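## Task

Undo the knot in the plastic bag's handles, then move exactly two of the fruit out of the bag onto bare table surface, leaving the remaining fruit inside the bag.

## Robot and tools

Robot: two six-joint arms, left_arm and right_arm, each ending in a two-finger parallel gripper with a wrist camera. Cameras: cam_high (504x504, fixed on a beam behind the arms, looking down at the table), cam_left_wrist and cam_right_wrist (672x504 each).

Frames. The scene frame has its origin at table-top height, halfway between the two arm mounts, a little behind the near table edge; +x points out over the table, +z up, and left_arm sits on the +y side (image left/right does not follow the arm names). Reported end_effector_position (metres) and end_effector_quat_wxyz are in this scene frame; the position is the point between the finger pads, about 1 cm short of the tips. The fingers point along the gripper's own +z and close along its own y. Reported hand positions may be off by a few centimetres, more at long reach.

The row. Every motion is written as a row of 14 numbers, each in [-1, 1]: dx, dy, dz, rx, ry, rz, opening for left_arm, then the same seven for right_arm. Always give all 14, even for one arm. The first six of each arm are an offset, not a pose: they are measured from that arm's Hand target (the last commanded pose) as it stood when the action or move began, along that Hand target's own axes. 1.0 equals 0.6 m for dx, dy, dz and 180 degrees for rotation; rx, ry, rz form a single rotation vector. Sending the same offset twice moves the arm twice. Six zeros re-request the current Hand target. The opening number is absolute, not an offset: +1 fully open (0.093 m), -1 closed. A zero there is a real command, so to keep a gripper as it is, repeat its present opening.

execute_actions(actions, cameras): actions is a list of actions; each action is a list of 1 to 15 rows, one per 1/30 s step, and a short action repeats its last row to fill 15 steps. All rows in an action count from the action's starting Hand target. An empty list returns state plus all camera images; otherwise pictures come only if cameras names them (["all"] for all).

move(target, speed, blend, opening_speed, grip_force, blocking, cameras): drives each gripper in a straight line toward its offset. target is one 14-number row or up to 15 rows, all counted from the same starting Hand targets. speed is m/s, 0.002 to 2.9 (default 0.25), one value or one per row. blend (m) rounds corners between rows; 0 stops at each. opening_speed is per second on the -1..+1 scale, at least 0.2. grip_force is newtons per pad, 10 to 50, one value or one per arm; here the task caps it at about 25 to 37 N. Paths do not avoid obstacles or the other arm, and last at most 10 s. The result adds a move: line, e.g. done, off_target, moving, held or fault, plus limits=paced or limits=held.

wait(seconds 0..10), stop() (brakes a running move), zoom_image(camera, region [x0,y0,x1,y1] in pixels, at most 504 per side, on the newest image), read_manual(section "licences"), and finished_scene(scene, 1 or 2), which ends the scene for good.

Results: Hand target per arm (base for next offsets), end_effector_position and quat, Tool commands, Joint positions (last entry is finger gap in metres), Joint torques, Joint velocities (may say within noise), motor temperatures and actions left. grip_measured runs +1 open to -1 closed; the pads meet near -0.94 and each millimetre of object width adds about 0.0208. A reading may sit up to 0.02 too open. Because the fingers sit on a spring, the reading keeps moving toward the command after contact, so a value below -0.94 does not prove a hold. To hold, keep resending the closing number; to release, send a value clearly above the object's width reading. A soft or round object like fruit or a bag may need a lower number.

Control facts: each step the commanded orientation is clipped to within 40 degrees of the measured one. Arms often stop short or sag, especially far out; check position and tilt after each move and send the missing distance as a new offset. Small moves can fail or go sideways. An arm blocked by something keeps pushing until sent back past its gripper.

Order of work: look first (empty execute_actions), find the knot and fruit, approach from above, grip a handle with one arm while the other pulls the loop loose, then lift each fruit out and set it down gently on open table away from the bag. For goal 1 stop at two fruit.

Avoid: anything leaving the table (fails the task), dropping or releasing moving objects, fast contact, pressing hard, hitting the bar, plate and low rail near the bases (up to 3 cm above the table, no warning), grippers or wrist cameras colliding with each other, and one gripper clamping the other's fingers. Do not route paths close past an arm's own base. Holding loads or stretching out heats motors; at 90 °C an arm folds and stops for the scene.

Each tool is called after "Emit:" in YAML: its name, and indented under it one key for each argument.

## Session

Emit:
execute_actions:
  actions: []

Scene clock: 0.00 s.
left_arm: end_effector_position=(+0.3282, +0.4092, +0.2071) grip_measured=+1.000 end_effector_quat_wxyz=(+0.432, -0.174, +0.881, +0.083) | right_arm: end_effector_position=(+0.4583, -0.1803, +0.1637) grip_measured=+1.000 end_effector_quat_wxyz=(+0.445, -0.185, +0.866, +0.136)
Joint positions: left_arm=[0.045 1.002 0.927 -0.572 -0.219 -0.19 0.093] | right_arm=[0.114 1.66 1.196 -0.185 -0.324 -0.157 0.093]
Joint velocities: within noise
Joint torques (N m): no reading
Motor temperatures (°C): left_arm=[28 38 42 41 27 28 31] | right_arm=[25 35 37 45 28 24 27]
Heat: left arm: 42 °C; right arm: 45 °C.
Hand target: left_arm +0.3301, +0.4108, +0.2217; +0.451, -0.176, +0.871, +0.082 | right_arm +0.4592, -0.1782, +0.1754; +0.455, -0.188, +0.860, +0.136
Tool commands: left_gripper/opening=+1.0 right_gripper/opening=+1.0

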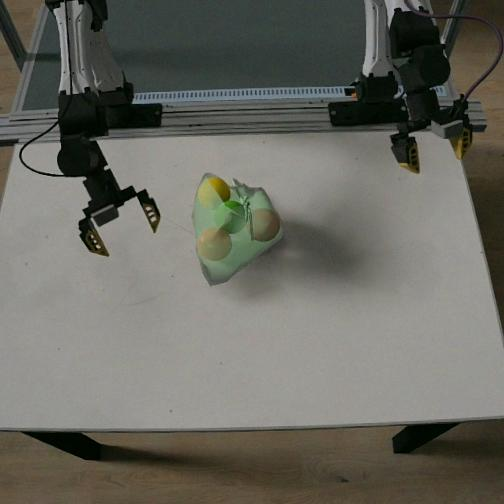

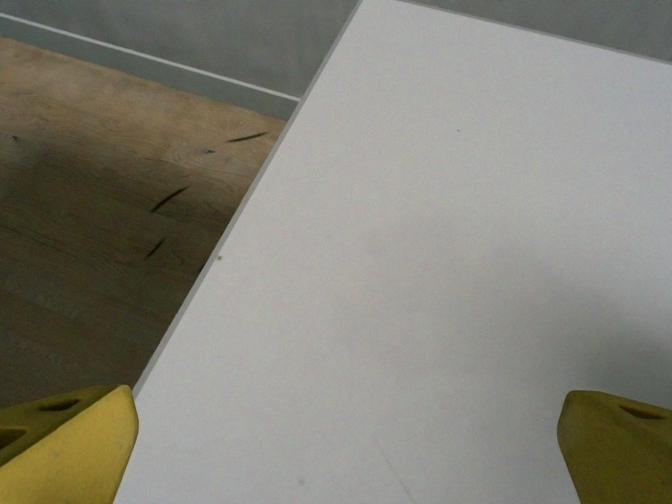

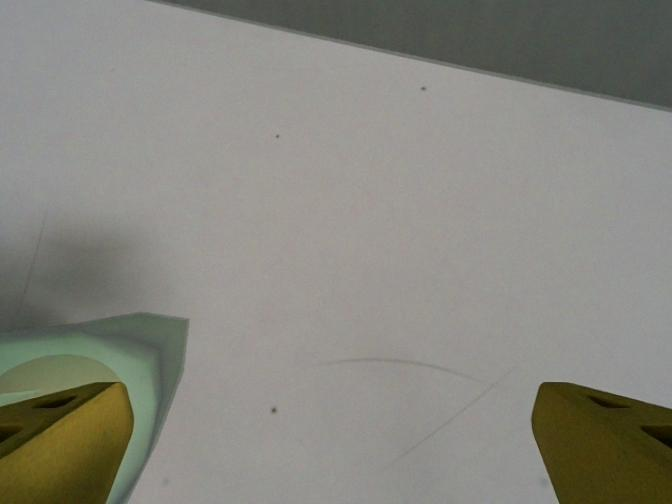

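Emit:
zoom_image:
  camera: "cam_high"
  region: [180, 160, 300, 300]

Emit:
zoom_image:
  camera: "cam_high"
  region: [215, 170, 265, 220]

Scaled by 3.600 from the camera's 504x504 image, which has a finer 720x720 frame.

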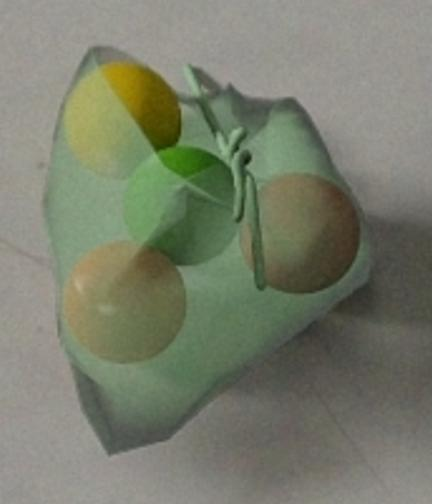

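Scaled by 10.080 from the camera's 504x504 image, which has a finer 720x720 frame.

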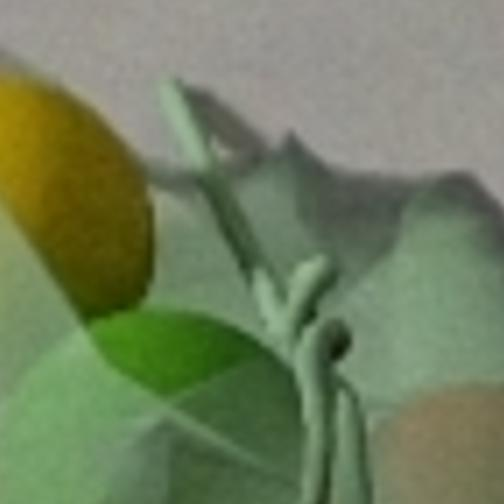

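Emit:
move:
  target: [0,0,0,0,0,0,1,0.068,0.386,-0.241,0,0,0,1]
  cameras: ["cam_right_wrist","cam_high"]

Emit:
zoom_image:
  camera: "cam_right_wrist"
  region: [220, 120, 472, 372]

Scene clock: 3.03 s.
left_arm: end_effector_position=(+0.3282, +0.4092, +0.2071) grip_measured=+1.000 end_effector_quat_wxyz=(+0.432, -0.174, +0.881, +0.083) | right_arm: end_effector_position=(+0.2293, -0.0376, +0.2270) grip_measured=+1.000 end_effector_quat_wxyz=(+0.454, -0.193, +0.859, +0.140)
Joint positions: left_arm=[0.045 1.002 0.927 -0.572 -0.219 -0.19 0.093] | right_arm=[0.996 1.109 0.989 -0.522 0.386 0.346 0.093]
Joint torques (N m): left_arm=[-0.46 -3.37 8.13 2.01 0.02 -0.09] | right_arm=[0.68 -2.07 8.85 1.69 0.29 0.23]
Heat: left arm: 43 °C; right arm: 45 °C.
Hand target: left_arm +0.3301, +0.4108, +0.2217; +0.451, -0.176, +0.871, +0.082 | right_arm +0.2289, -0.0383, +0.2351; +0.455, -0.188, +0.860, +0.136
Off the commanded pose: left_arm 0.015 m, 2 deg | right_arm 0.008 m, 1 deg.
move: off_target (left_arm)
camera_calibration:
cam_right_wrist: T_world_to_cam=[[0.472046, -0.879342, -0.0626915, -0.129171], [-0.765997, -0.373921, -0.522906, 0.317859], [0.436372, 0.294858, -0.850082, 0.191941], [0, 0, 0, 1]] pos_world=[0.220696, -0.0513263, 0.321278]
Images, in order (width x height): cam_high 504x504, cam_right_wrist 672x504.

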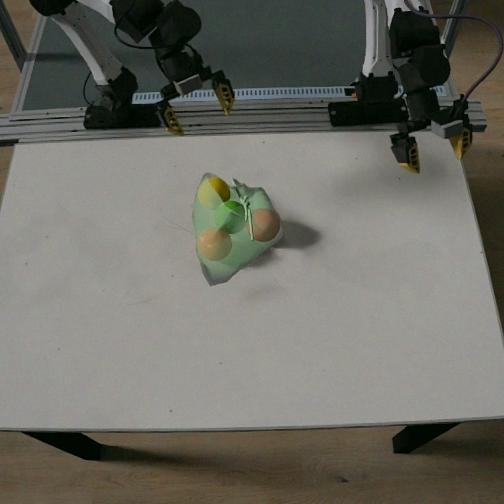

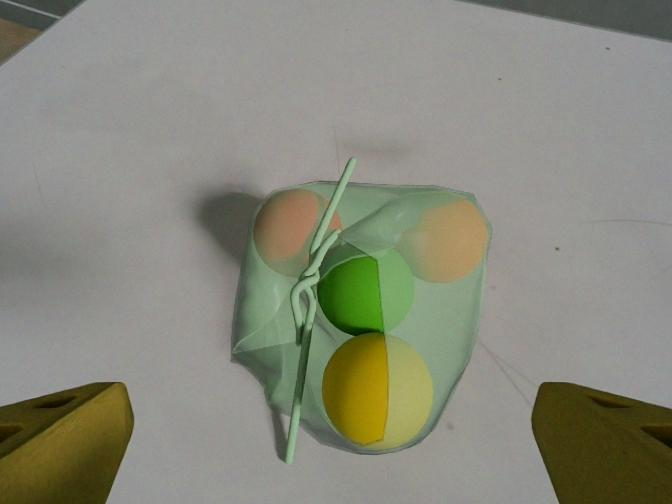

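Scaled by 2.000 from the camera's 672x504 image, which has a finer 960x720 frame.

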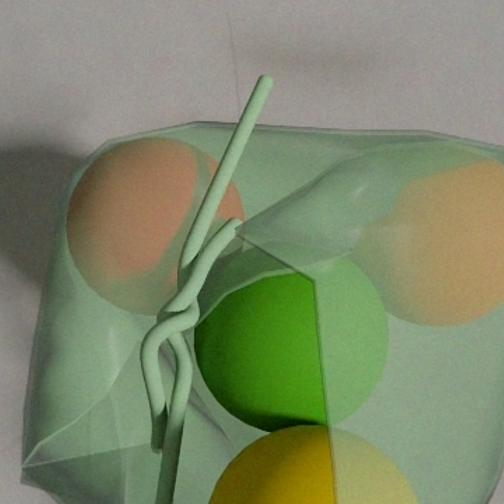

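Emit:
zoom_image:
  camera: "cam_right_wrist"
  region: [270, 220, 360, 310]

Emit:
zoom_image:
  camera: "cam_right_wrist"
  region: [230, 290, 350, 410]

Emit:
zoom_image:
  camera: "cam_right_wrist"
  region: [290, 260, 330, 300]

Scaled by 5.600 from the camera's 672x504 image, which has a finer 960x720 frame.

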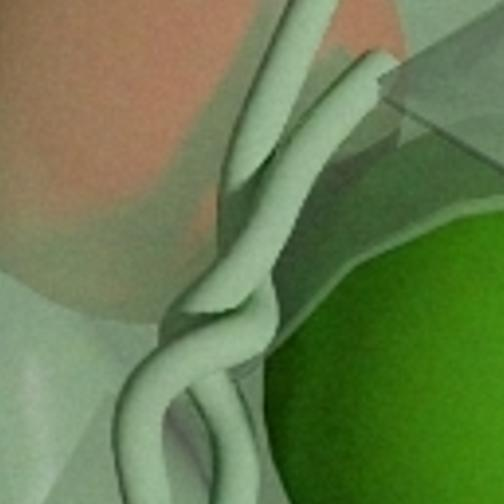

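Scaled by 4.200 from the camera's 672x504 image, which has a finer 960x720 frame.

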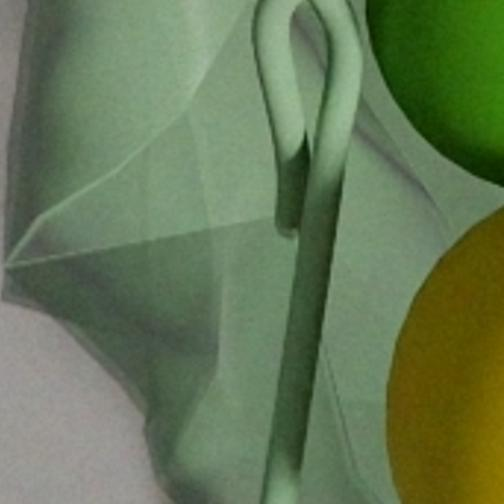

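Scaled by 12.600 from the camera's 672x504 image, which has a finer 960x720 frame.

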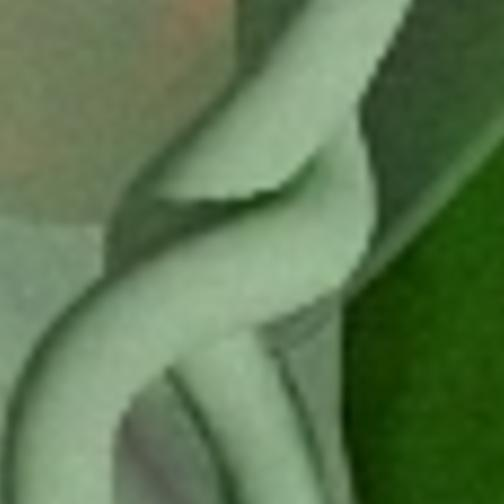

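Emit:
move:
  target: [0,0,0,0,0,0,1,-0.0747,0.0243,0.2225,0.0908,0.304,0.1256,0]
  cameras: ["cam_right_wrist","cam_high"]

Emit:
zoom_image:
  camera: "cam_right_wrist"
  region: [220, 250, 472, 502]

Scene clock: 7.30 s.
left_arm: end_effector_position=(+0.3282, +0.4092, +0.2071) grip_measured=+1.000 end_effector_quat_wxyz=(+0.432, -0.174, +0.881, +0.083) | right_arm: end_effector_position=(+0.3460, +0.0358, +0.2017) grip_measured=+0.003 end_effector_quat_wxyz=(+0.129, -0.006, +0.987, +0.098)
Joint positions: left_arm=[0.045 1.002 0.927 -0.572 -0.219 -0.19 0.093] | right_arm=[0.752 2.238 2.518 -1.534 0.03 0.725 0.045]
Joint torques (N m): left_arm=[-0.49 -3.32 8.17 1.99 0.04 -0.06] | right_arm=[-0.31 -7.86 6.75 0.8 -0.24 0.27]
Heat: left arm: 44 °C; right arm: 45 °C.
Hand target: left_arm +0.3301, +0.4108, +0.2217; +0.451, -0.176, +0.871, +0.082 | right_arm +0.3431, +0.0378, +0.2002; +0.000, +0.000, +1.000, +0.000
Off the commanded pose: left_arm 0.015 m, 2 deg | right_arm 0.004 m, 19 deg.
joint sent to its limit (right arm) — joint 4 (wrist pitch), lower limit. The joint targets are off in position and orientation.
move: off_target (left_arm, right_arm)
camera_calibration:
cam_right_wrist: T_world_to_cam=[[0.0503005, -0.978477, -0.20013, 0.0559273], [-0.982299, -0.0846729, 0.167093, 0.346816], [-0.180443, 0.188183, -0.965416, 0.338347], [0, 0, 0, 1]] pos_world=[0.398916, 0.0204185, 0.279887]
Images, in order (width x height): cam_high 504x504, cam_right_wrist 672x504.

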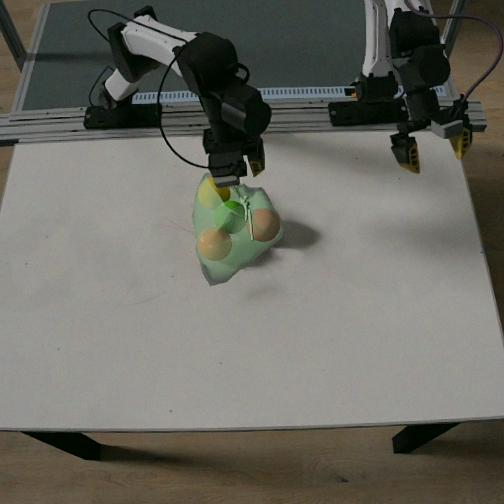

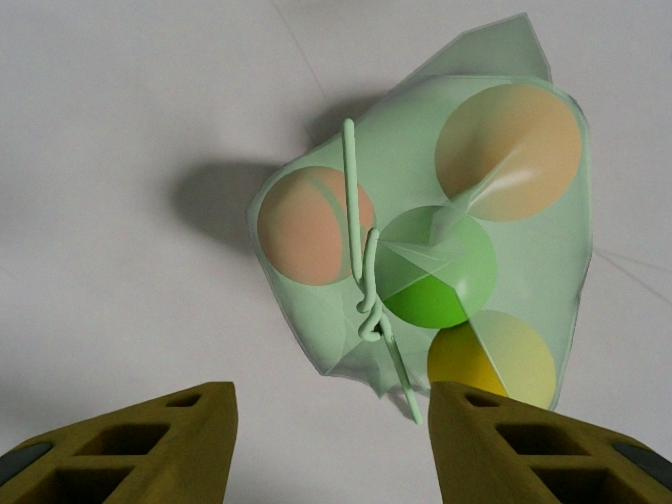

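Scaled by 2.000 from the camera's 672x504 image, which has a finer 960x720 frame.

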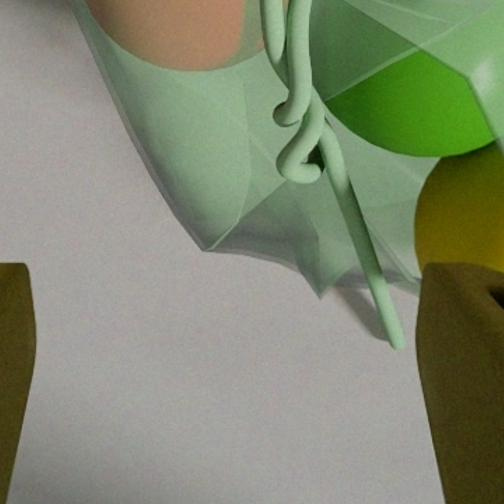

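Emit:
move:
  target: [0,0,0,0,0,0,1,0.0767,0.01,0.183,0,0,0,-0.6]
  cameras: ["cam_right_wrist"]

Emit:
zoom_image:
  camera: "cam_right_wrist"
  region: [220, 250, 472, 502]

Scene clock: 10.20 s.
left_arm: end_effector_position=(+0.3282, +0.4092, +0.2071) grip_measured=+1.000 end_effector_quat_wxyz=(+0.432, -0.174, +0.881, +0.083) | right_arm: end_effector_position=(+0.2993, +0.0378, +0.0946) grip_measured=-0.597 end_effector_quat_wxyz=(+0.007, -0.003, +1.000, -0.007)
Joint positions: left_arm=[0.045 1.002 0.927 -0.572 -0.219 -0.19 0.093] | right_arm=[0.822 2.312 2.244 -1.511 0.023 0.808 0.017]
Joint torques (N m): left_arm=[-0.51 -3.29 8.2 2 0.03 -0.11] | right_arm=[0.14 -8.94 4.98 0.46 -0.19 0.24]
Heat: left arm: 45 °C; right arm: 45 °C.
Hand target: left_arm +0.3301, +0.4108, +0.2217; +0.451, -0.176, +0.871, +0.082 | right_arm +0.2971, +0.0437, +0.0904; +0.000, +0.000, +1.000, +0.000
Off the commanded pose: left_arm 0.015 m, 2 deg | right_arm 0.008 m, 1 deg.
move: off_target (left_arm)
camera_calibration:
cam_right_wrist: T_world_to_cam=[[0.0158704, -0.999869, 0.00321326, 0.030544], [-0.911697, -0.0131512, 0.410652, 0.272199], [-0.410556, -0.00944671, -0.911787, 0.297527], [0, 0, 0, 1]] pos_world=[0.36983, 0.0369303, 0.159404]
Images, in order (width x height): cam_right_wrist 672x504.

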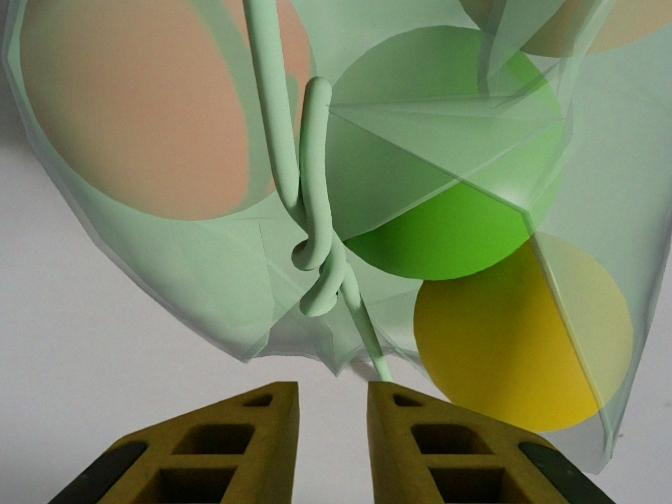

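Scaled by 2.000 from the camera's 672x504 image, which has a finer 960x720 frame.

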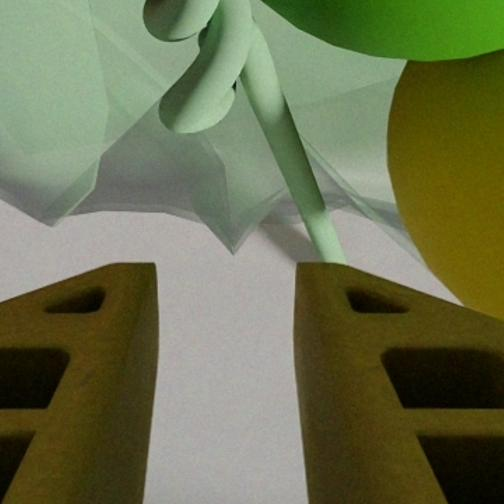

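Emit:
move:
  target:
    - [0,0,0,0,0,0,1,-0.0073,0.0133,0.02,0,0,0,-0.6]
    - [0,0,0,0,0,0,1,-0.0073,0.0133,0.0615,0,0,0,-0.6]
  speed: 0.1
  cameras: ["cam_right_wrist"]

Emit:
zoom_image:
  camera: "cam_right_wrist"
  region: [220, 250, 472, 502]

Scene clock: 12.37 s.
left_arm: end_effector_position=(+0.3282, +0.4092, +0.2071) grip_measured=+1.000 end_effector_quat_wxyz=(+0.432, -0.174, +0.881, +0.083) | right_arm: end_effector_position=(+0.3063, +0.0453, +0.0564) grip_measured=-0.597 end_effector_quat_wxyz=(+0.007, -0.001, +1.000, -0.007)
Joint positions: left_arm=[0.045 1.002 0.927 -0.572 -0.219 -0.19 0.093] | right_arm=[0.822 2.347 2.152 -1.385 0.023 0.813 0.017]
Joint torques (N m): left_arm=[-0.5 -3.29 8.27 1.99 0.03 -0.08] | right_arm=[0.65 -9.59 4.72 0.44 -0.18 0.24]
Heat: left arm: 45 °C; right arm: 45 °C.
Hand target: left_arm +0.3301, +0.4108, +0.2217; +0.451, -0.176, +0.871, +0.082 | right_arm +0.3016, +0.0517, +0.0535; +0.000, +0.000, +1.000, +0.000
Off the commanded pose: left_arm 0.015 m, 2 deg | right_arm 0.009 m, 1 deg.
move: off_target (left_arm)
camera_calibration:
cam_right_wrist: T_world_to_cam=[[0.0112688, -0.999928, 0.00417618, 0.0394745], [-0.911379, -0.00855234, 0.411479, 0.293882], [-0.411414, -0.00844296, -0.911409, 0.265739], [0, 0, 0, 1]] pos_world=[0.376721, 0.0442286, 0.121106]
Images, in order (width x height): cam_right_wrist 672x504.

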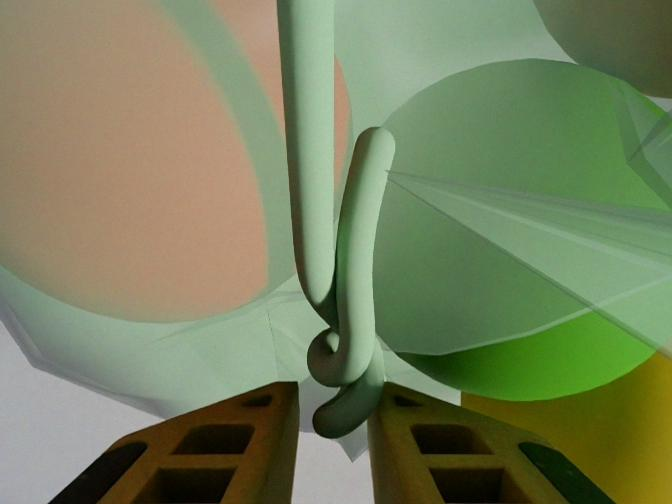

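Scaled by 2.000 from the camera's 672x504 image, which has a finer 960x720 frame.

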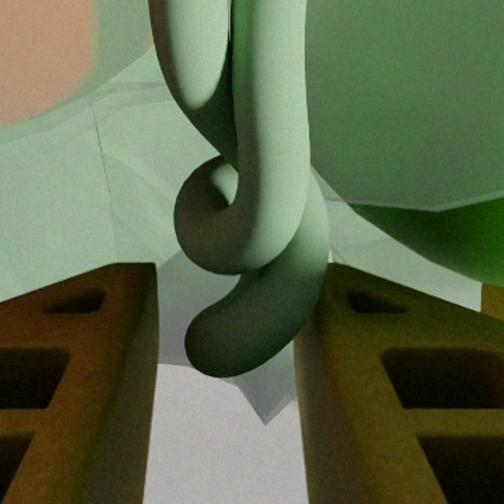

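Emit:
move:
  target:
    - [0,0,0,0,0,0,1,0.003,0,0.012,0,0,0,-0.6]
    - [0,0,0,0,0,0,1,0.003,0,0.012,0,0,0,-1]
  speed: 0.1
  cameras: ["cam_right_wrist"]

Emit:
zoom_image:
  camera: "cam_right_wrist"
  region: [220, 250, 472, 502]

Scene clock: 14.37 s.
left_arm: end_effector_position=(+0.3282, +0.4092, +0.2071) grip_measured=+1.000 end_effector_quat_wxyz=(+0.432, -0.174, +0.881, +0.083) | right_arm: end_effector_position=(+0.3045, +0.0454, +0.0463) grip_measured=-0.934 end_effector_quat_wxyz=(+0.005, -0.001, +1.000, -0.010)
Joint positions: left_arm=[0.045 1.002 0.927 -0.572 -0.219 -0.19 0.093] | right_arm=[0.825 2.347 2.112 -1.351 0.023 0.816 0]
Joint torques (N m): left_arm=[-0.46 -3.37 8.09 1.97 0.03 -0.08] | right_arm=[0.66 -10.21 4.68 0.43 -0.2 0.27]
Heat: left arm: 46 °C; right arm: 45 °C.
Hand target: left_arm +0.3301, +0.4108, +0.2217; +0.451, -0.176, +0.871, +0.082 | right_arm +0.2998, +0.0517, +0.0463; +0.000, +0.000, +1.000, +0.000
Off the commanded pose: left_arm 0.015 m, 2 deg | right_arm 0.008 m, 1 deg.
move: off_target (left_arm)
camera_calibration:
cam_right_wrist: T_world_to_cam=[[0.0109485, -0.999904, 0.00846043, 0.0395824], [-0.909754, -0.00644915, 0.415098, 0.295692], [-0.415004, -0.0122416, -0.909737, 0.256984], [0, 0, 0, 1]] pos_world=[0.375223, 0.0446315, 0.110712]
Images, in order (width x height): cam_right_wrist 672x504.

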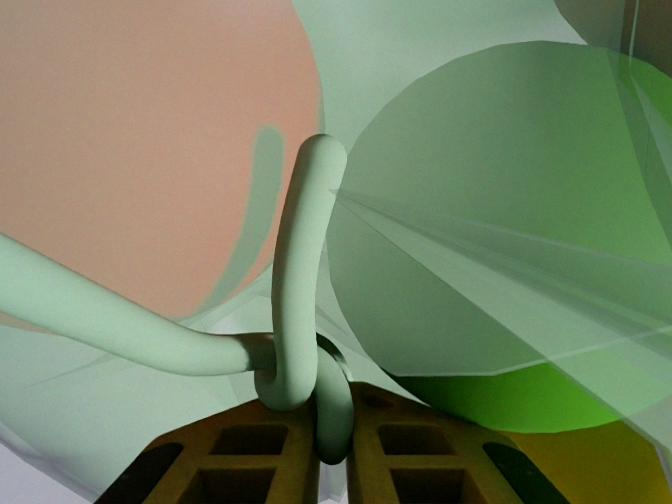

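Scaled by 2.000 from the camera's 672x504 image, which has a finer 960x720 frame.

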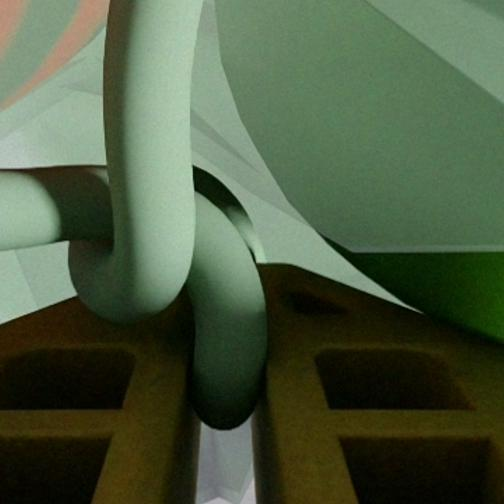

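Emit:
move:
  target: [0,0,0,0,0,0,1,0.05,0,-0.06,0,0,0,-1]
  speed: 0.06
  cameras: ["cam_right_wrist","cam_high"]

Emit:
zoom_image:
  camera: "cam_high"
  region: [180, 160, 300, 300]

Scene clock: 16.53 s.
left_arm: end_effector_position=(+0.3282, +0.4092, +0.2071) grip_measured=+1.000 end_effector_quat_wxyz=(+0.432, -0.174, +0.881, +0.083) | right_arm: end_effector_position=(+0.2770, +0.0507, +0.0616) grip_measured=-0.934 end_effector_quat_wxyz=(-0.002, -0.003, +1.000, -0.017)
Joint positions: left_arm=[0.045 1.002 0.927 -0.572 -0.219 -0.19 0.093] | right_arm=[0.879 2.3 2.09 -1.398 0.022 0.866 0]
Joint torques (N m): left_arm=[-0.36 -3.4 8.23 2.02 0 -0.11] | right_arm=[0.53 -13.6 4.77 0.08 -0.18 0.22]
Motor temperatures (°C): left_arm=[27 38 46 46 27 27 31] | right_arm=[25 38 39 45 28 24 27]
Heat: left arm: 46 °C; right arm: 45 °C.
Hand target: left_arm +0.3301, +0.4108, +0.2217; +0.451, -0.176, +0.871, +0.082 | right_arm +0.2698, +0.0517, +0.0822; +0.000, +0.000, +1.000, +0.000
Off the commanded pose: left_arm 0.015 m, 2 deg | right_arm 0.022 m, 2 deg.
move: off_target (left_arm, right_arm)
camera_calibration:
cam_right_wrist: T_world_to_cam=[[0.0149774, -0.999601, 0.0239414, 0.0429092], [-0.904393, -0.00333131, 0.426689, 0.262126], [-0.426439, -0.0280431, -0.904082, 0.263151], [0, 0, 0, 1]] pos_world=[0.34864, 0.0511449, 0.125036]
Images, in order (width x height): cam_high 504x504, cam_right_wrist 672x504.

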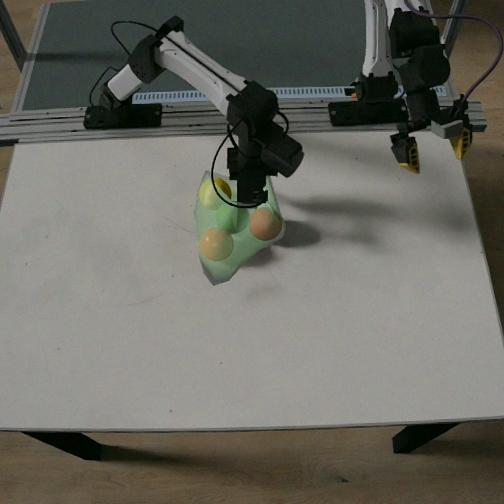

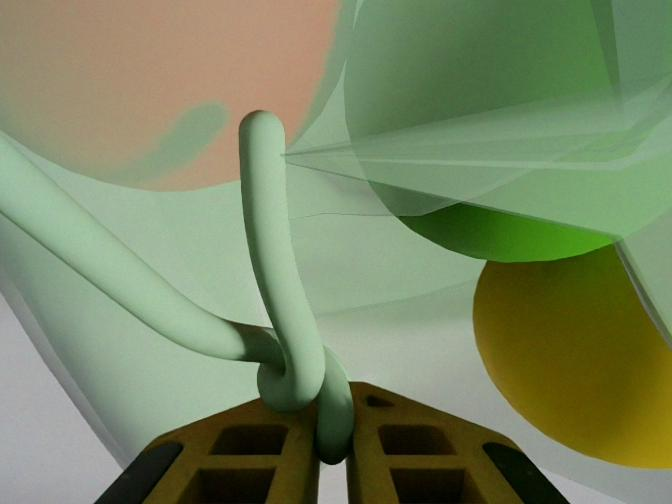

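Scaled by 3.600 from the camera's 504x504 image, which has a finer 720x720 frame.

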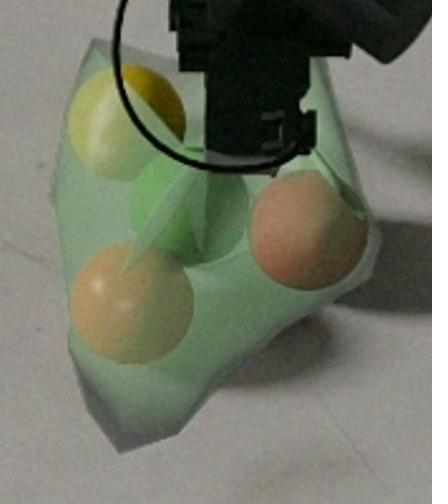

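Emit:
move:
  target: [0,0,0,0,0,0,1,0.05,0,-0.08,0,0,0,-1]
  speed: 0.06
  cameras: ["cam_right_wrist","cam_high"]

Emit:
zoom_image:
  camera: "cam_high"
  region: [180, 160, 300, 300]

Scene clock: 19.23 s.
left_arm: end_effector_position=(+0.3282, +0.4092, +0.2071) grip_measured=+1.000 end_effector_quat_wxyz=(+0.432, -0.174, +0.881, +0.083) | right_arm: end_effector_position=(+0.2451, +0.0475, +0.1038) grip_measured=-0.934 end_effector_quat_wxyz=(-0.007, -0.002, +1.000, -0.026)
Joint positions: left_arm=[0.045 1.002 0.927 -0.572 -0.219 -0.19 0.093] | right_arm=[0.933 2.231 2.142 -1.542 0.022 0.921 0]
Joint torques (N m): left_arm=[-0.38 -3.28 8.13 2.01 0.04 -0.07] | right_arm=[0.38 -13.04 6.71 0 -0.16 0.25]
Heat: left arm: 46 °C; right arm: 44 °C.
Hand target: left_arm +0.3301, +0.4108, +0.2217; +0.451, -0.176, +0.871, +0.082 | right_arm +0.2397, +0.0517, +0.1302; +0.000, +0.000, +1.000, +0.000
Off the commanded pose: left_arm 0.015 m, 2 deg | right_arm 0.027 m, 3 deg.
joint sent to its limit (right arm) — joint 4 (wrist pitch), lower limit. The joint targets are off in position, not in orientation.
move: off_target (left_arm, right_arm)
camera_calibration:
cam_right_wrist: T_world_to_cam=[[0.0141409, -0.999023, 0.0418735, 0.0374505], [-0.899392, 0.00559045, 0.437107, 0.212472], [-0.436914, -0.0438418, -0.898434, 0.290401], [0, 0, 0, 1]] pos_world=[0.317446, 0.0489578, 0.166465]
Images, in order (width x height): cam_high 504x504, cam_right_wrist 672x504.

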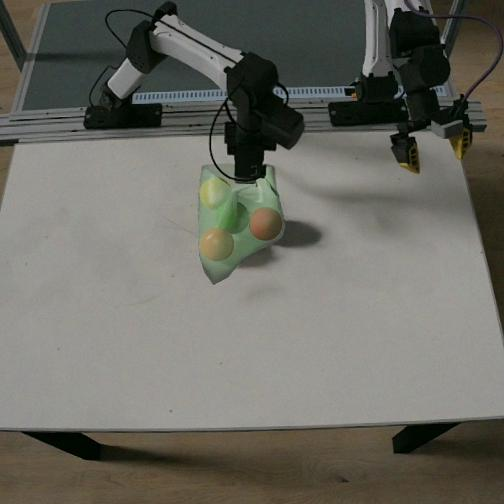

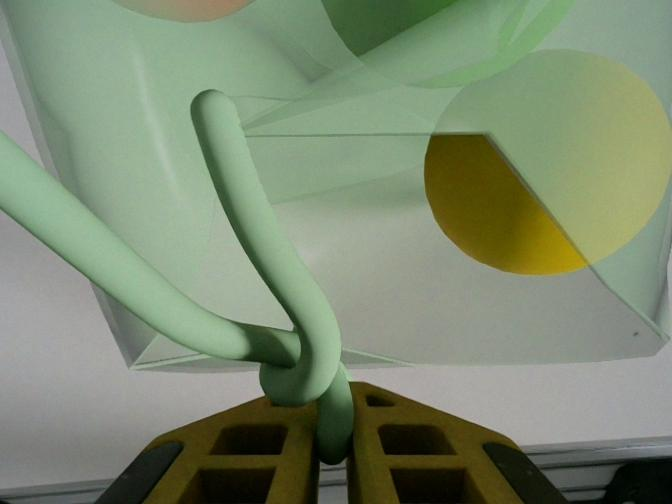

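Scaled by 3.600 from the camera's 504x504 image, which has a finer 720x720 frame.

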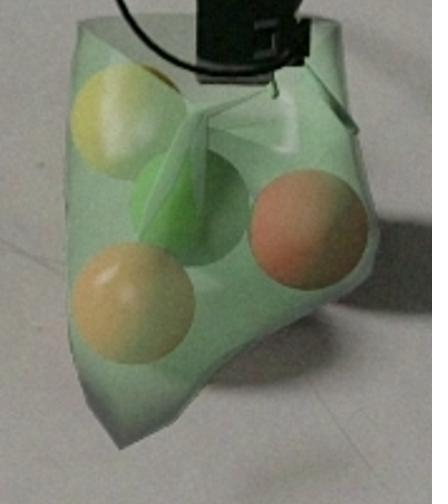

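Emit:
move:
  target: [0,0,0,0,0,0,1,-0.04,0,-0.12,0,0,0,-1]
  speed: 0.06
  cameras: ["cam_right_wrist","cam_high"]

Emit:
zoom_image:
  camera: "cam_high"
  region: [180, 160, 300, 300]

Scene clock: 21.83 s.
left_arm: end_effector_position=(+0.3282, +0.4092, +0.2071) grip_measured=+1.000 end_effector_quat_wxyz=(+0.432, -0.174, +0.881, +0.083) | right_arm: end_effector_position=(+0.2687, +0.0530, +0.1756) grip_measured=-0.934 end_effector_quat_wxyz=(+0.062, +0.006, +0.996, +0.062)
Joint positions: left_arm=[0.045 1.002 0.927 -0.572 -0.219 -0.19 0.093] | right_arm=[0.897 2.139 2.276 -1.542 0.022 0.898 0]
Joint velocities: left_arm=[-0.007 -0.002 -0.007 0.037 -0.022 -0.183 0] | right_arm=[within noise]
Joint torques (N m): left_arm=[-0.46 -3.43 8.2 2 0.03 -0.1] | right_arm=[-0.42 -12.12 6.82 0.55 -0.16 0]
Heat: left arm: 47 °C; right arm: 44 °C.
Hand target: left_arm +0.3301, +0.4108, +0.2217; +0.451, -0.176, +0.871, +0.082 | right_arm +0.2637, +0.0517, +0.2022; +0.000, +0.000, +1.000, +0.000
Off the commanded pose: left_arm 0.015 m, 2 deg | right_arm 0.027 m, 10 deg.
joint sent to its limit (right arm) — joint 4 (wrist pitch), lower limit. The joint targets are off in position and orientation.
move: off_target (left_arm, right_arm)
camera_calibration:
cam_right_wrist: T_world_to_cam=[[0.00780808, -0.991132, -0.132649, 0.0716293], [-0.951489, -0.0481672, 0.303891, 0.242537], [-0.307585, 0.123841, -0.943427, 0.329737], [0, 0, 0, 1]] pos_world=[0.331634, 0.0418414, 0.24688]
Images, in order (width x height): cam_high 504x504, cam_right_wrist 672x504.

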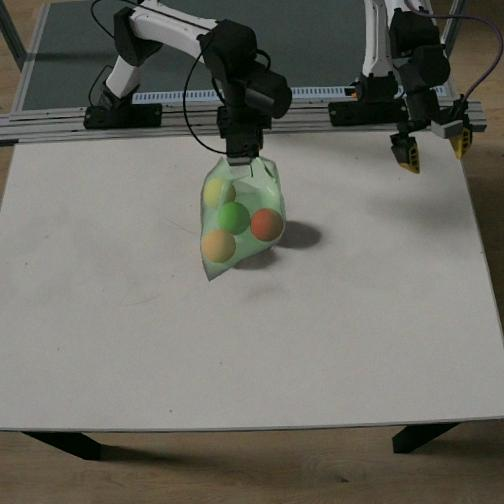

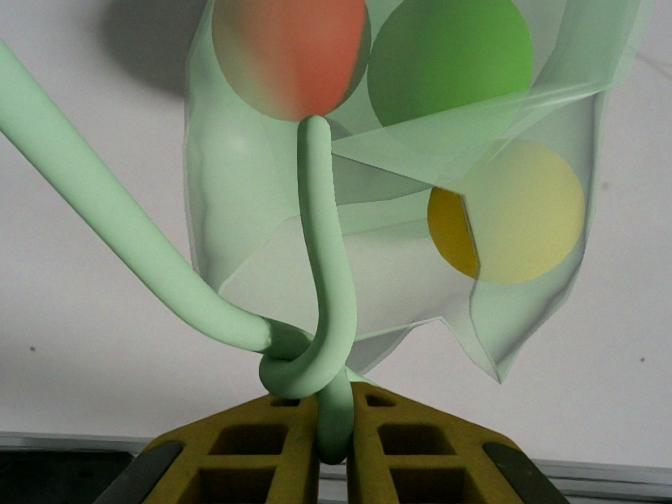

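Scaled by 3.600 from the camera's 504x504 image, which has a finer 720x720 frame.

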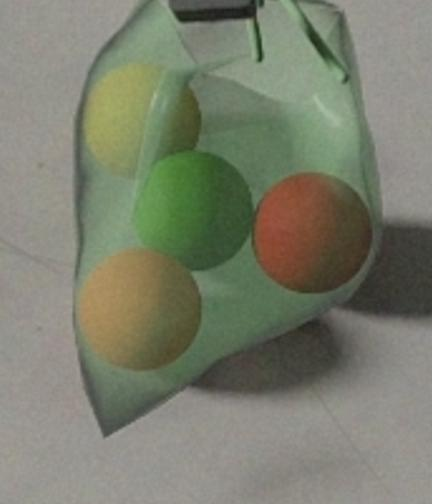

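Emit:
move:
  target: [0.2018,-0.3737,-0.1472,0.46,0.2484,-0.2249,-0.3,0,0,0,0,0,0,-1]
  cameras: ["all"]

Scene clock: 27.63 s.
left_arm: end_effector_position=(+0.2850, +0.1513, +0.1687) grip_measured=-0.298 end_effector_quat_wxyz=(+0.110, -0.136, +0.705, -0.687) | right_arm: end_effector_position=(+0.2687, +0.0530, +0.1756) grip_measured=-0.934 end_effector_quat_wxyz=(+0.062, +0.006, +0.996, +0.062)
Joint positions: left_arm=[-0.205 1.315 0.341 0.944 1.069 -1.545 0.031] | right_arm=[0.897 2.139 2.276 -1.542 0.022 0.898 0]
Joint torques (N m): left_arm=[-1.13 -3.52 5.01 2.34 0.03 -0.23] | right_arm=[-0.27 -12.15 6.79 0.54 -0.18 0.01]
Heat: left arm: 47 °C; right arm: 44 °C.
Hand target: left_arm +0.2845, +0.1486, +0.1776; +0.123, -0.123, +0.697, -0.696 | right_arm +0.2637, +0.0517, +0.2022; +0.000, +0.000, +1.000, +0.000
Off the commanded pose: left_arm 0.009 m, 3 deg | right_arm 0.027 m, 10 deg.
joint sent to its limit (right arm) — joint 4 (wrist pitch), lower limit. The joint targets are off in position and orientation.
move: off_target (left_arm, right_arm)
camera_calibration:
cam_left_wrist: T_world_to_cam=[[0.0455045, -0.0295801, 0.998526, -0.174258], [-0.99325, 0.105423, 0.0483871, 0.293166], [-0.106699, -0.993987, -0.0245832, 0.267051], [0, 0, 0, 1]] pos_world=[0.32761, 0.229385, 0.166381]
cam_right_wrist: T_world_to_cam=[[0.00780808, -0.991132, -0.132649, 0.0716293], [-0.951489, -0.0481672, 0.303891, 0.242537], [-0.307585, 0.123841, -0.943427, 0.329737], [0, 0, 0, 1]] pos_world=[0.331634, 0.0418414, 0.24688]

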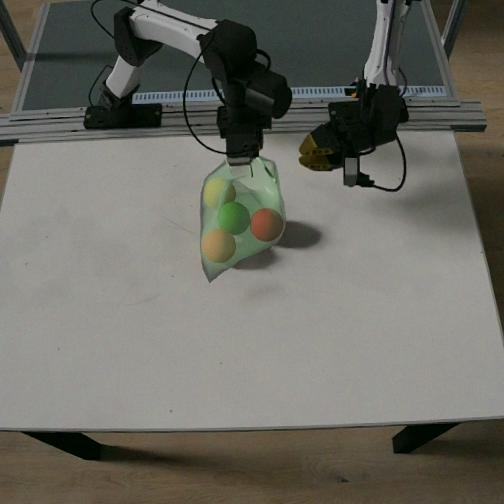

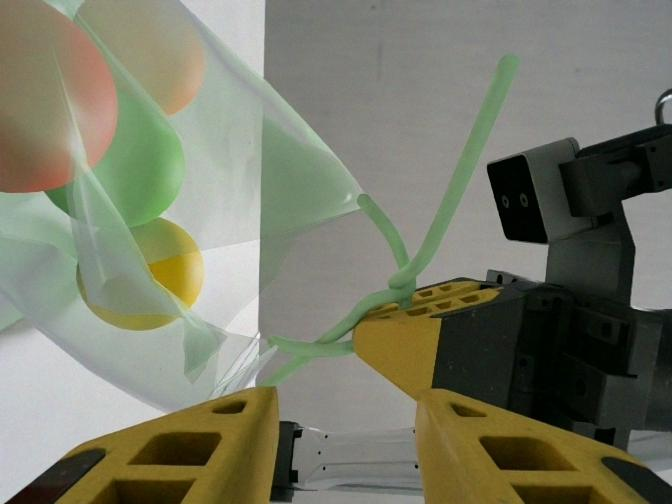

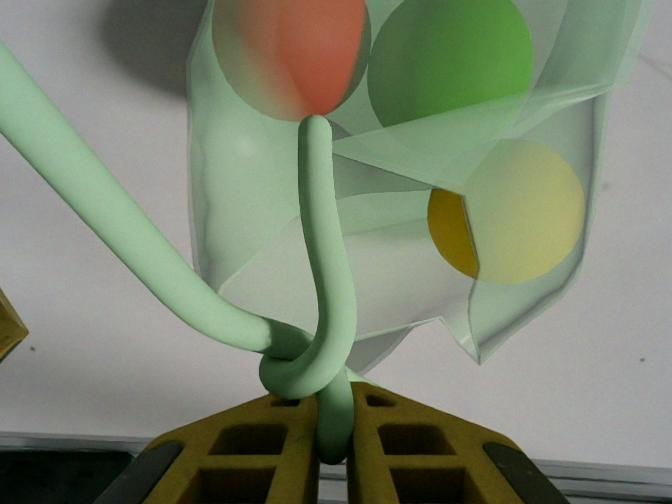

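Emit:
move:
  target:
    - [0.0068,-0.0183,0.175,0,0,0,-0.3,0,0,0,0,0,0,-1]
    - [0.0068,-0.0183,0.175,0,0,0,-1,0,0,0,0,0,0,-1]
  speed: 0.1
  cameras: ["all"]

Scene clock: 30.50 s.
left_arm: end_effector_position=(+0.3128, +0.0544, +0.1703) grip_measured=-0.977 end_effector_quat_wxyz=(+0.110, -0.137, +0.710, -0.681) | right_arm: end_effector_position=(+0.2695, +0.0495, +0.1765) grip_measured=-0.934 end_effector_quat_wxyz=(+0.061, +0.008, +0.996, +0.059)
Joint positions: left_arm=[-0.549 1.544 0.559 0.944 0.724 -1.545 0] | right_arm=[0.891 2.136 2.276 -1.551 0.023 0.898 0]
Joint torques (N m): left_arm=[-1.05 -5.87 8.13 2.27 0.07 -0.11] | right_arm=[0.32 -11.99 6.87 0.62 -0.2 0.02]
Heat: left arm: 47 °C; right arm: 44 °C.
Hand target: left_arm +0.3165, +0.0485, +0.1885; +0.123, -0.122, +0.697, -0.696 | right_arm +0.2636, +0.0517, +0.2022; +0.000, +0.000, +1.000, +0.000
Off the commanded pose: left_arm 0.020 m, 3 deg | right_arm 0.026 m, 10 deg.
joint sent to its limit (right arm) — joint 4 (wrist pitch), lower limit. The joint targets are off in position and orientation.
move: off_target (left_arm, right_arm); target 2's new opening was sent with left_arm's hand 0.021 m and 3 deg from that target
camera_calibration:
cam_left_wrist: T_world_to_cam=[[0.0513322, -0.0442248, 0.997702, -0.180844], [-0.993008, 0.104078, 0.0557042, 0.329621], [-0.106303, -0.993585, -0.038573, 0.176019], [0, 0, 0, 1]] pos_world=[0.355311, 0.132585, 0.168857]
cam_right_wrist: T_world_to_cam=[[0.00163413, -0.991766, -0.128049, 0.0690864], [-0.950886, -0.0411772, 0.306791, 0.241808], [-0.309538, 0.121259, -0.943124, 0.331797], [0, 0, 0, 1]] pos_world=[0.332523, 0.0382412, 0.247588]

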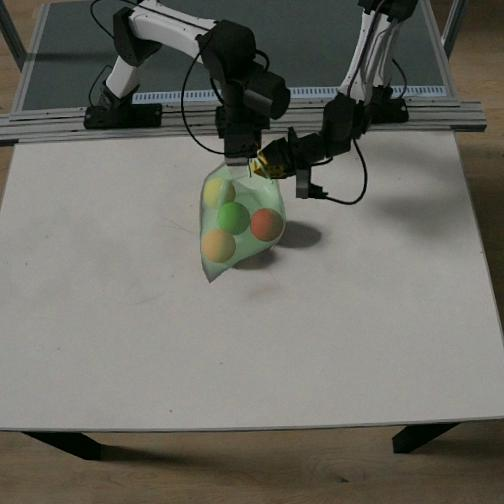

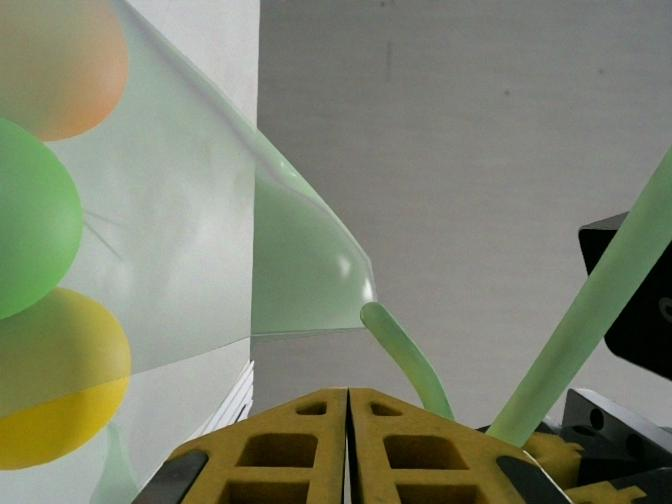

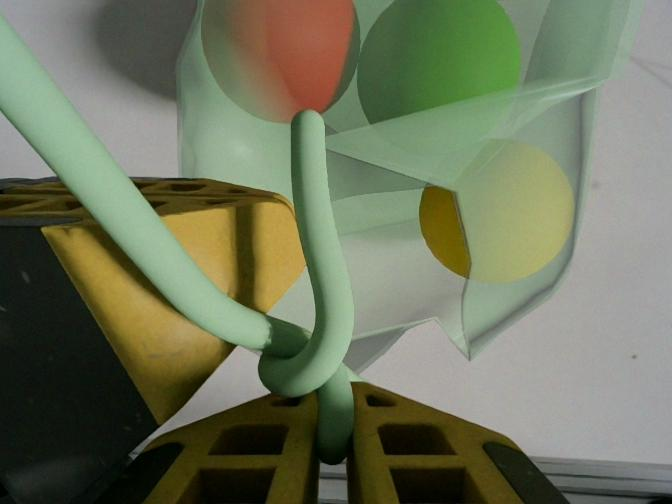

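Emit:
move:
  target:
    - [0,0,-0.06,0,0,0,-1,0,0,0,0,0,0,-1]
    - [0,-0.024,-0.06,0,0,0,-0.4,0,0,0,0,0,0,-1]
    - [0.004,-0.024,0.022,0,0,0,-0.4,0,0,0,0,0,0,-1]
  speed: 0.1
  cameras: ["all"]

Scene clock: 34.47 s.
left_arm: end_effector_position=(+0.3252, +0.0494, +0.1934) grip_measured=-0.403 end_effector_quat_wxyz=(+0.138, -0.139, +0.697, -0.689) | right_arm: end_effector_position=(+0.2730, +0.0460, +0.1784) grip_measured=-0.934 end_effector_quat_wxyz=(+0.063, +0.014, +0.996, +0.060)
Joint positions: left_arm=[-0.564 1.528 0.616 0.921 0.666 -1.545 0.026] | right_arm=[0.881 2.131 2.276 -1.551 0.025 0.898 0]
Joint torques (N m): left_arm=[-2.93 -5.79 8.77 1.8 0.23 -0.13] | right_arm=[1.29 -11.63 6.87 0.68 -0.22 0.01]
Motor temperatures (°C): left_arm=[27 38 47 46 26 27 31] | right_arm=[25 44 40 44 27 24 27]
Heat: left arm: 47 °C; right arm: 44 °C.
Hand target: left_arm +0.3188, +0.0353, +0.2030; +0.123, -0.123, +0.697, -0.696 | right_arm +0.2636, +0.0517, +0.2022; +0.000, +0.000, +1.000, +0.000
Off the commanded pose: left_arm 0.018 m, 3 deg | right_arm 0.026 m, 10 deg.
joint sent to its limit (right arm) — joint 4 (wrist pitch), lower limit. The joint targets are off in position and orientation.
move: off_target (left_arm, right_arm); target 2's new opening was sent with left_arm's hand 0.015 m and 1 deg from that target
camera_calibration:
cam_left_wrist: T_world_to_cam=[[0.0097073, -0.0215919, 0.99972, -0.192618], [-0.998028, 0.061798, 0.0110256, 0.353599], [-0.0620187, -0.997855, -0.0209494, 0.155643], [0, 0, 0, 1]] pos_world=[0.364424, 0.129298, 0.191926]
cam_right_wrist: T_world_to_cam=[[-0.00876813, -0.991425, -0.130385, 0.069056], [-0.952624, -0.0313613, 0.302528, 0.245193], [-0.304023, 0.12686, -0.94418, 0.333579], [0, 0, 0, 1]] pos_world=[0.335598, 0.0338355, 0.249785]

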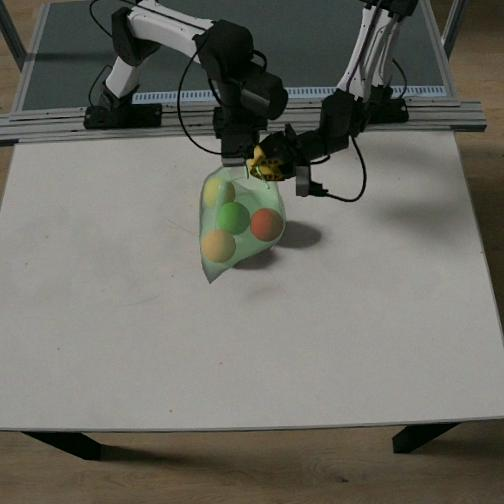

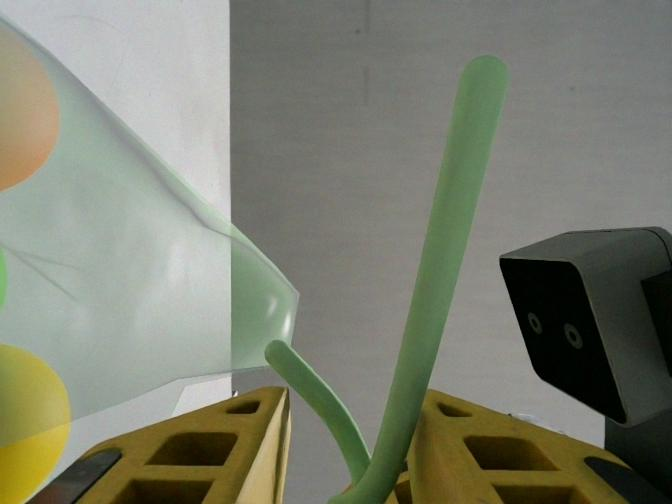

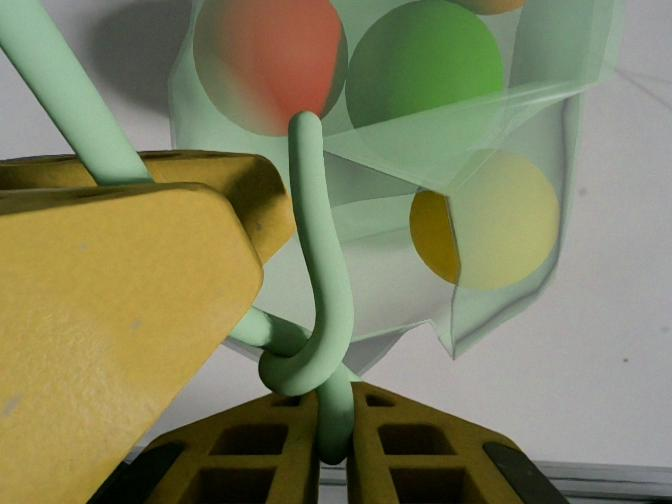

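Emit:
move:
  target:
    - [0,0,-0.08,0,0,0,-0.4,0,0,0,0,0,0,-1]
    - [-0.0085,0.0033,-0.08,0,0,0,-0.62,0,0,0,0,0,0,-1]
    - [-0.0085,0.0033,0.0155,0,0,0,-0.62,0,0,0,0,0,0,-1]
  speed: 0.1
  cameras: ["all"]

Scene clock: 38.57 s.
left_arm: end_effector_position=(+0.3302, +0.0407, +0.1876) grip_measured=-0.618 end_effector_quat_wxyz=(+0.129, -0.138, +0.702, -0.687) | right_arm: end_effector_position=(+0.2704, +0.0482, +0.1784) grip_measured=-0.934 end_effector_quat_wxyz=(+0.063, +0.010, +0.996, +0.060)
Joint positions: left_arm=[-0.575 1.576 0.65 0.92 0.67 -1.545 0.016] | right_arm=[0.888 2.131 2.276 -1.551 0.024 0.897 0]
Joint torques (N m): left_arm=[-2.65 -6.53 8.77 1.87 0.16 -0.13] | right_arm=[0.53 -11.49 6.8 0.64 -0.19 0.03]
Heat: left arm: 47 °C; right arm: 45 °C.
Hand target: left_arm +0.3268, +0.0283, +0.2009; +0.123, -0.123, +0.697, -0.696 | right_arm +0.2636, +0.0517, +0.2022; +0.000, +0.000, +1.000, +0.000
Off the commanded pose: left_arm 0.019 m, 2 deg | right_arm 0.025 m, 10 deg.
joint sent to its limit (right arm) — joint 4 (wrist pitch), lower limit. The joint targets are off in position and orientation.
move: off_target (left_arm, right_arm)
camera_calibration:
cam_left_wrist: T_world_to_cam=[[0.0220904, -0.0285303, 0.999349, -0.190874], [-0.996785, 0.0763797, 0.0242143, 0.355716], [-0.0770208, -0.996671, -0.0267513, 0.153153], [0, 0, 0, 1]] pos_world=[0.370585, 0.120028, 0.186233]
cam_right_wrist: T_world_to_cam=[[-0.00072366, -0.991439, -0.130569, 0.069081], [-0.952283, -0.0391682, 0.302691, 0.243043], [-0.305214, 0.124557, -0.944103, 0.332943], [0, 0, 0, 1]] pos_world=[0.333115, 0.0365387, 0.249785]

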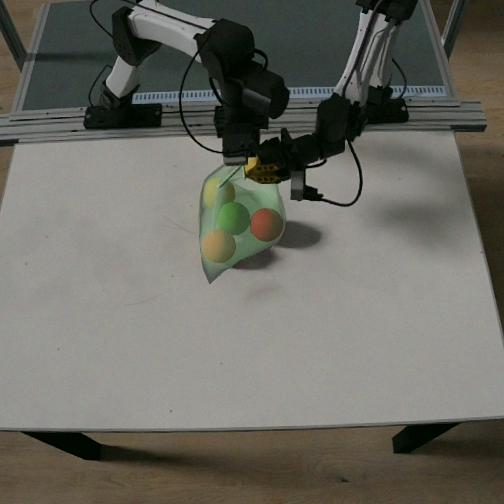

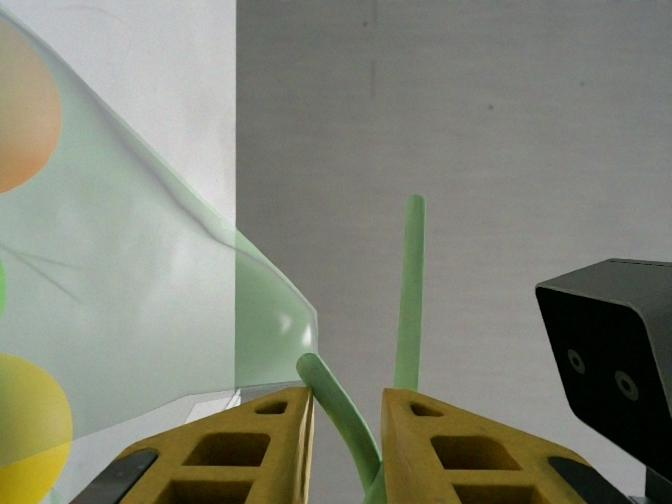

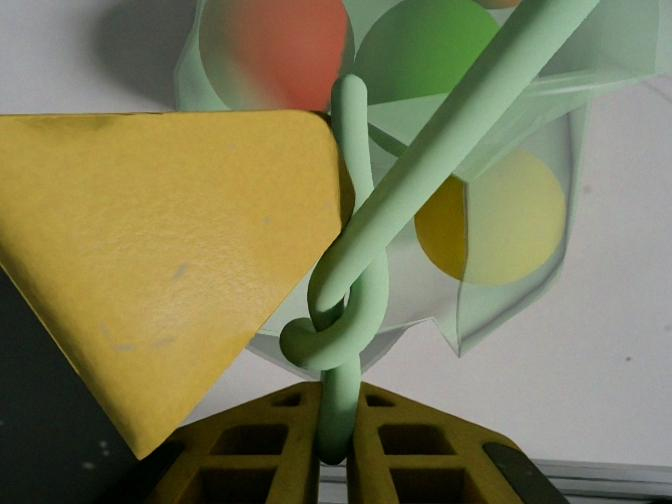

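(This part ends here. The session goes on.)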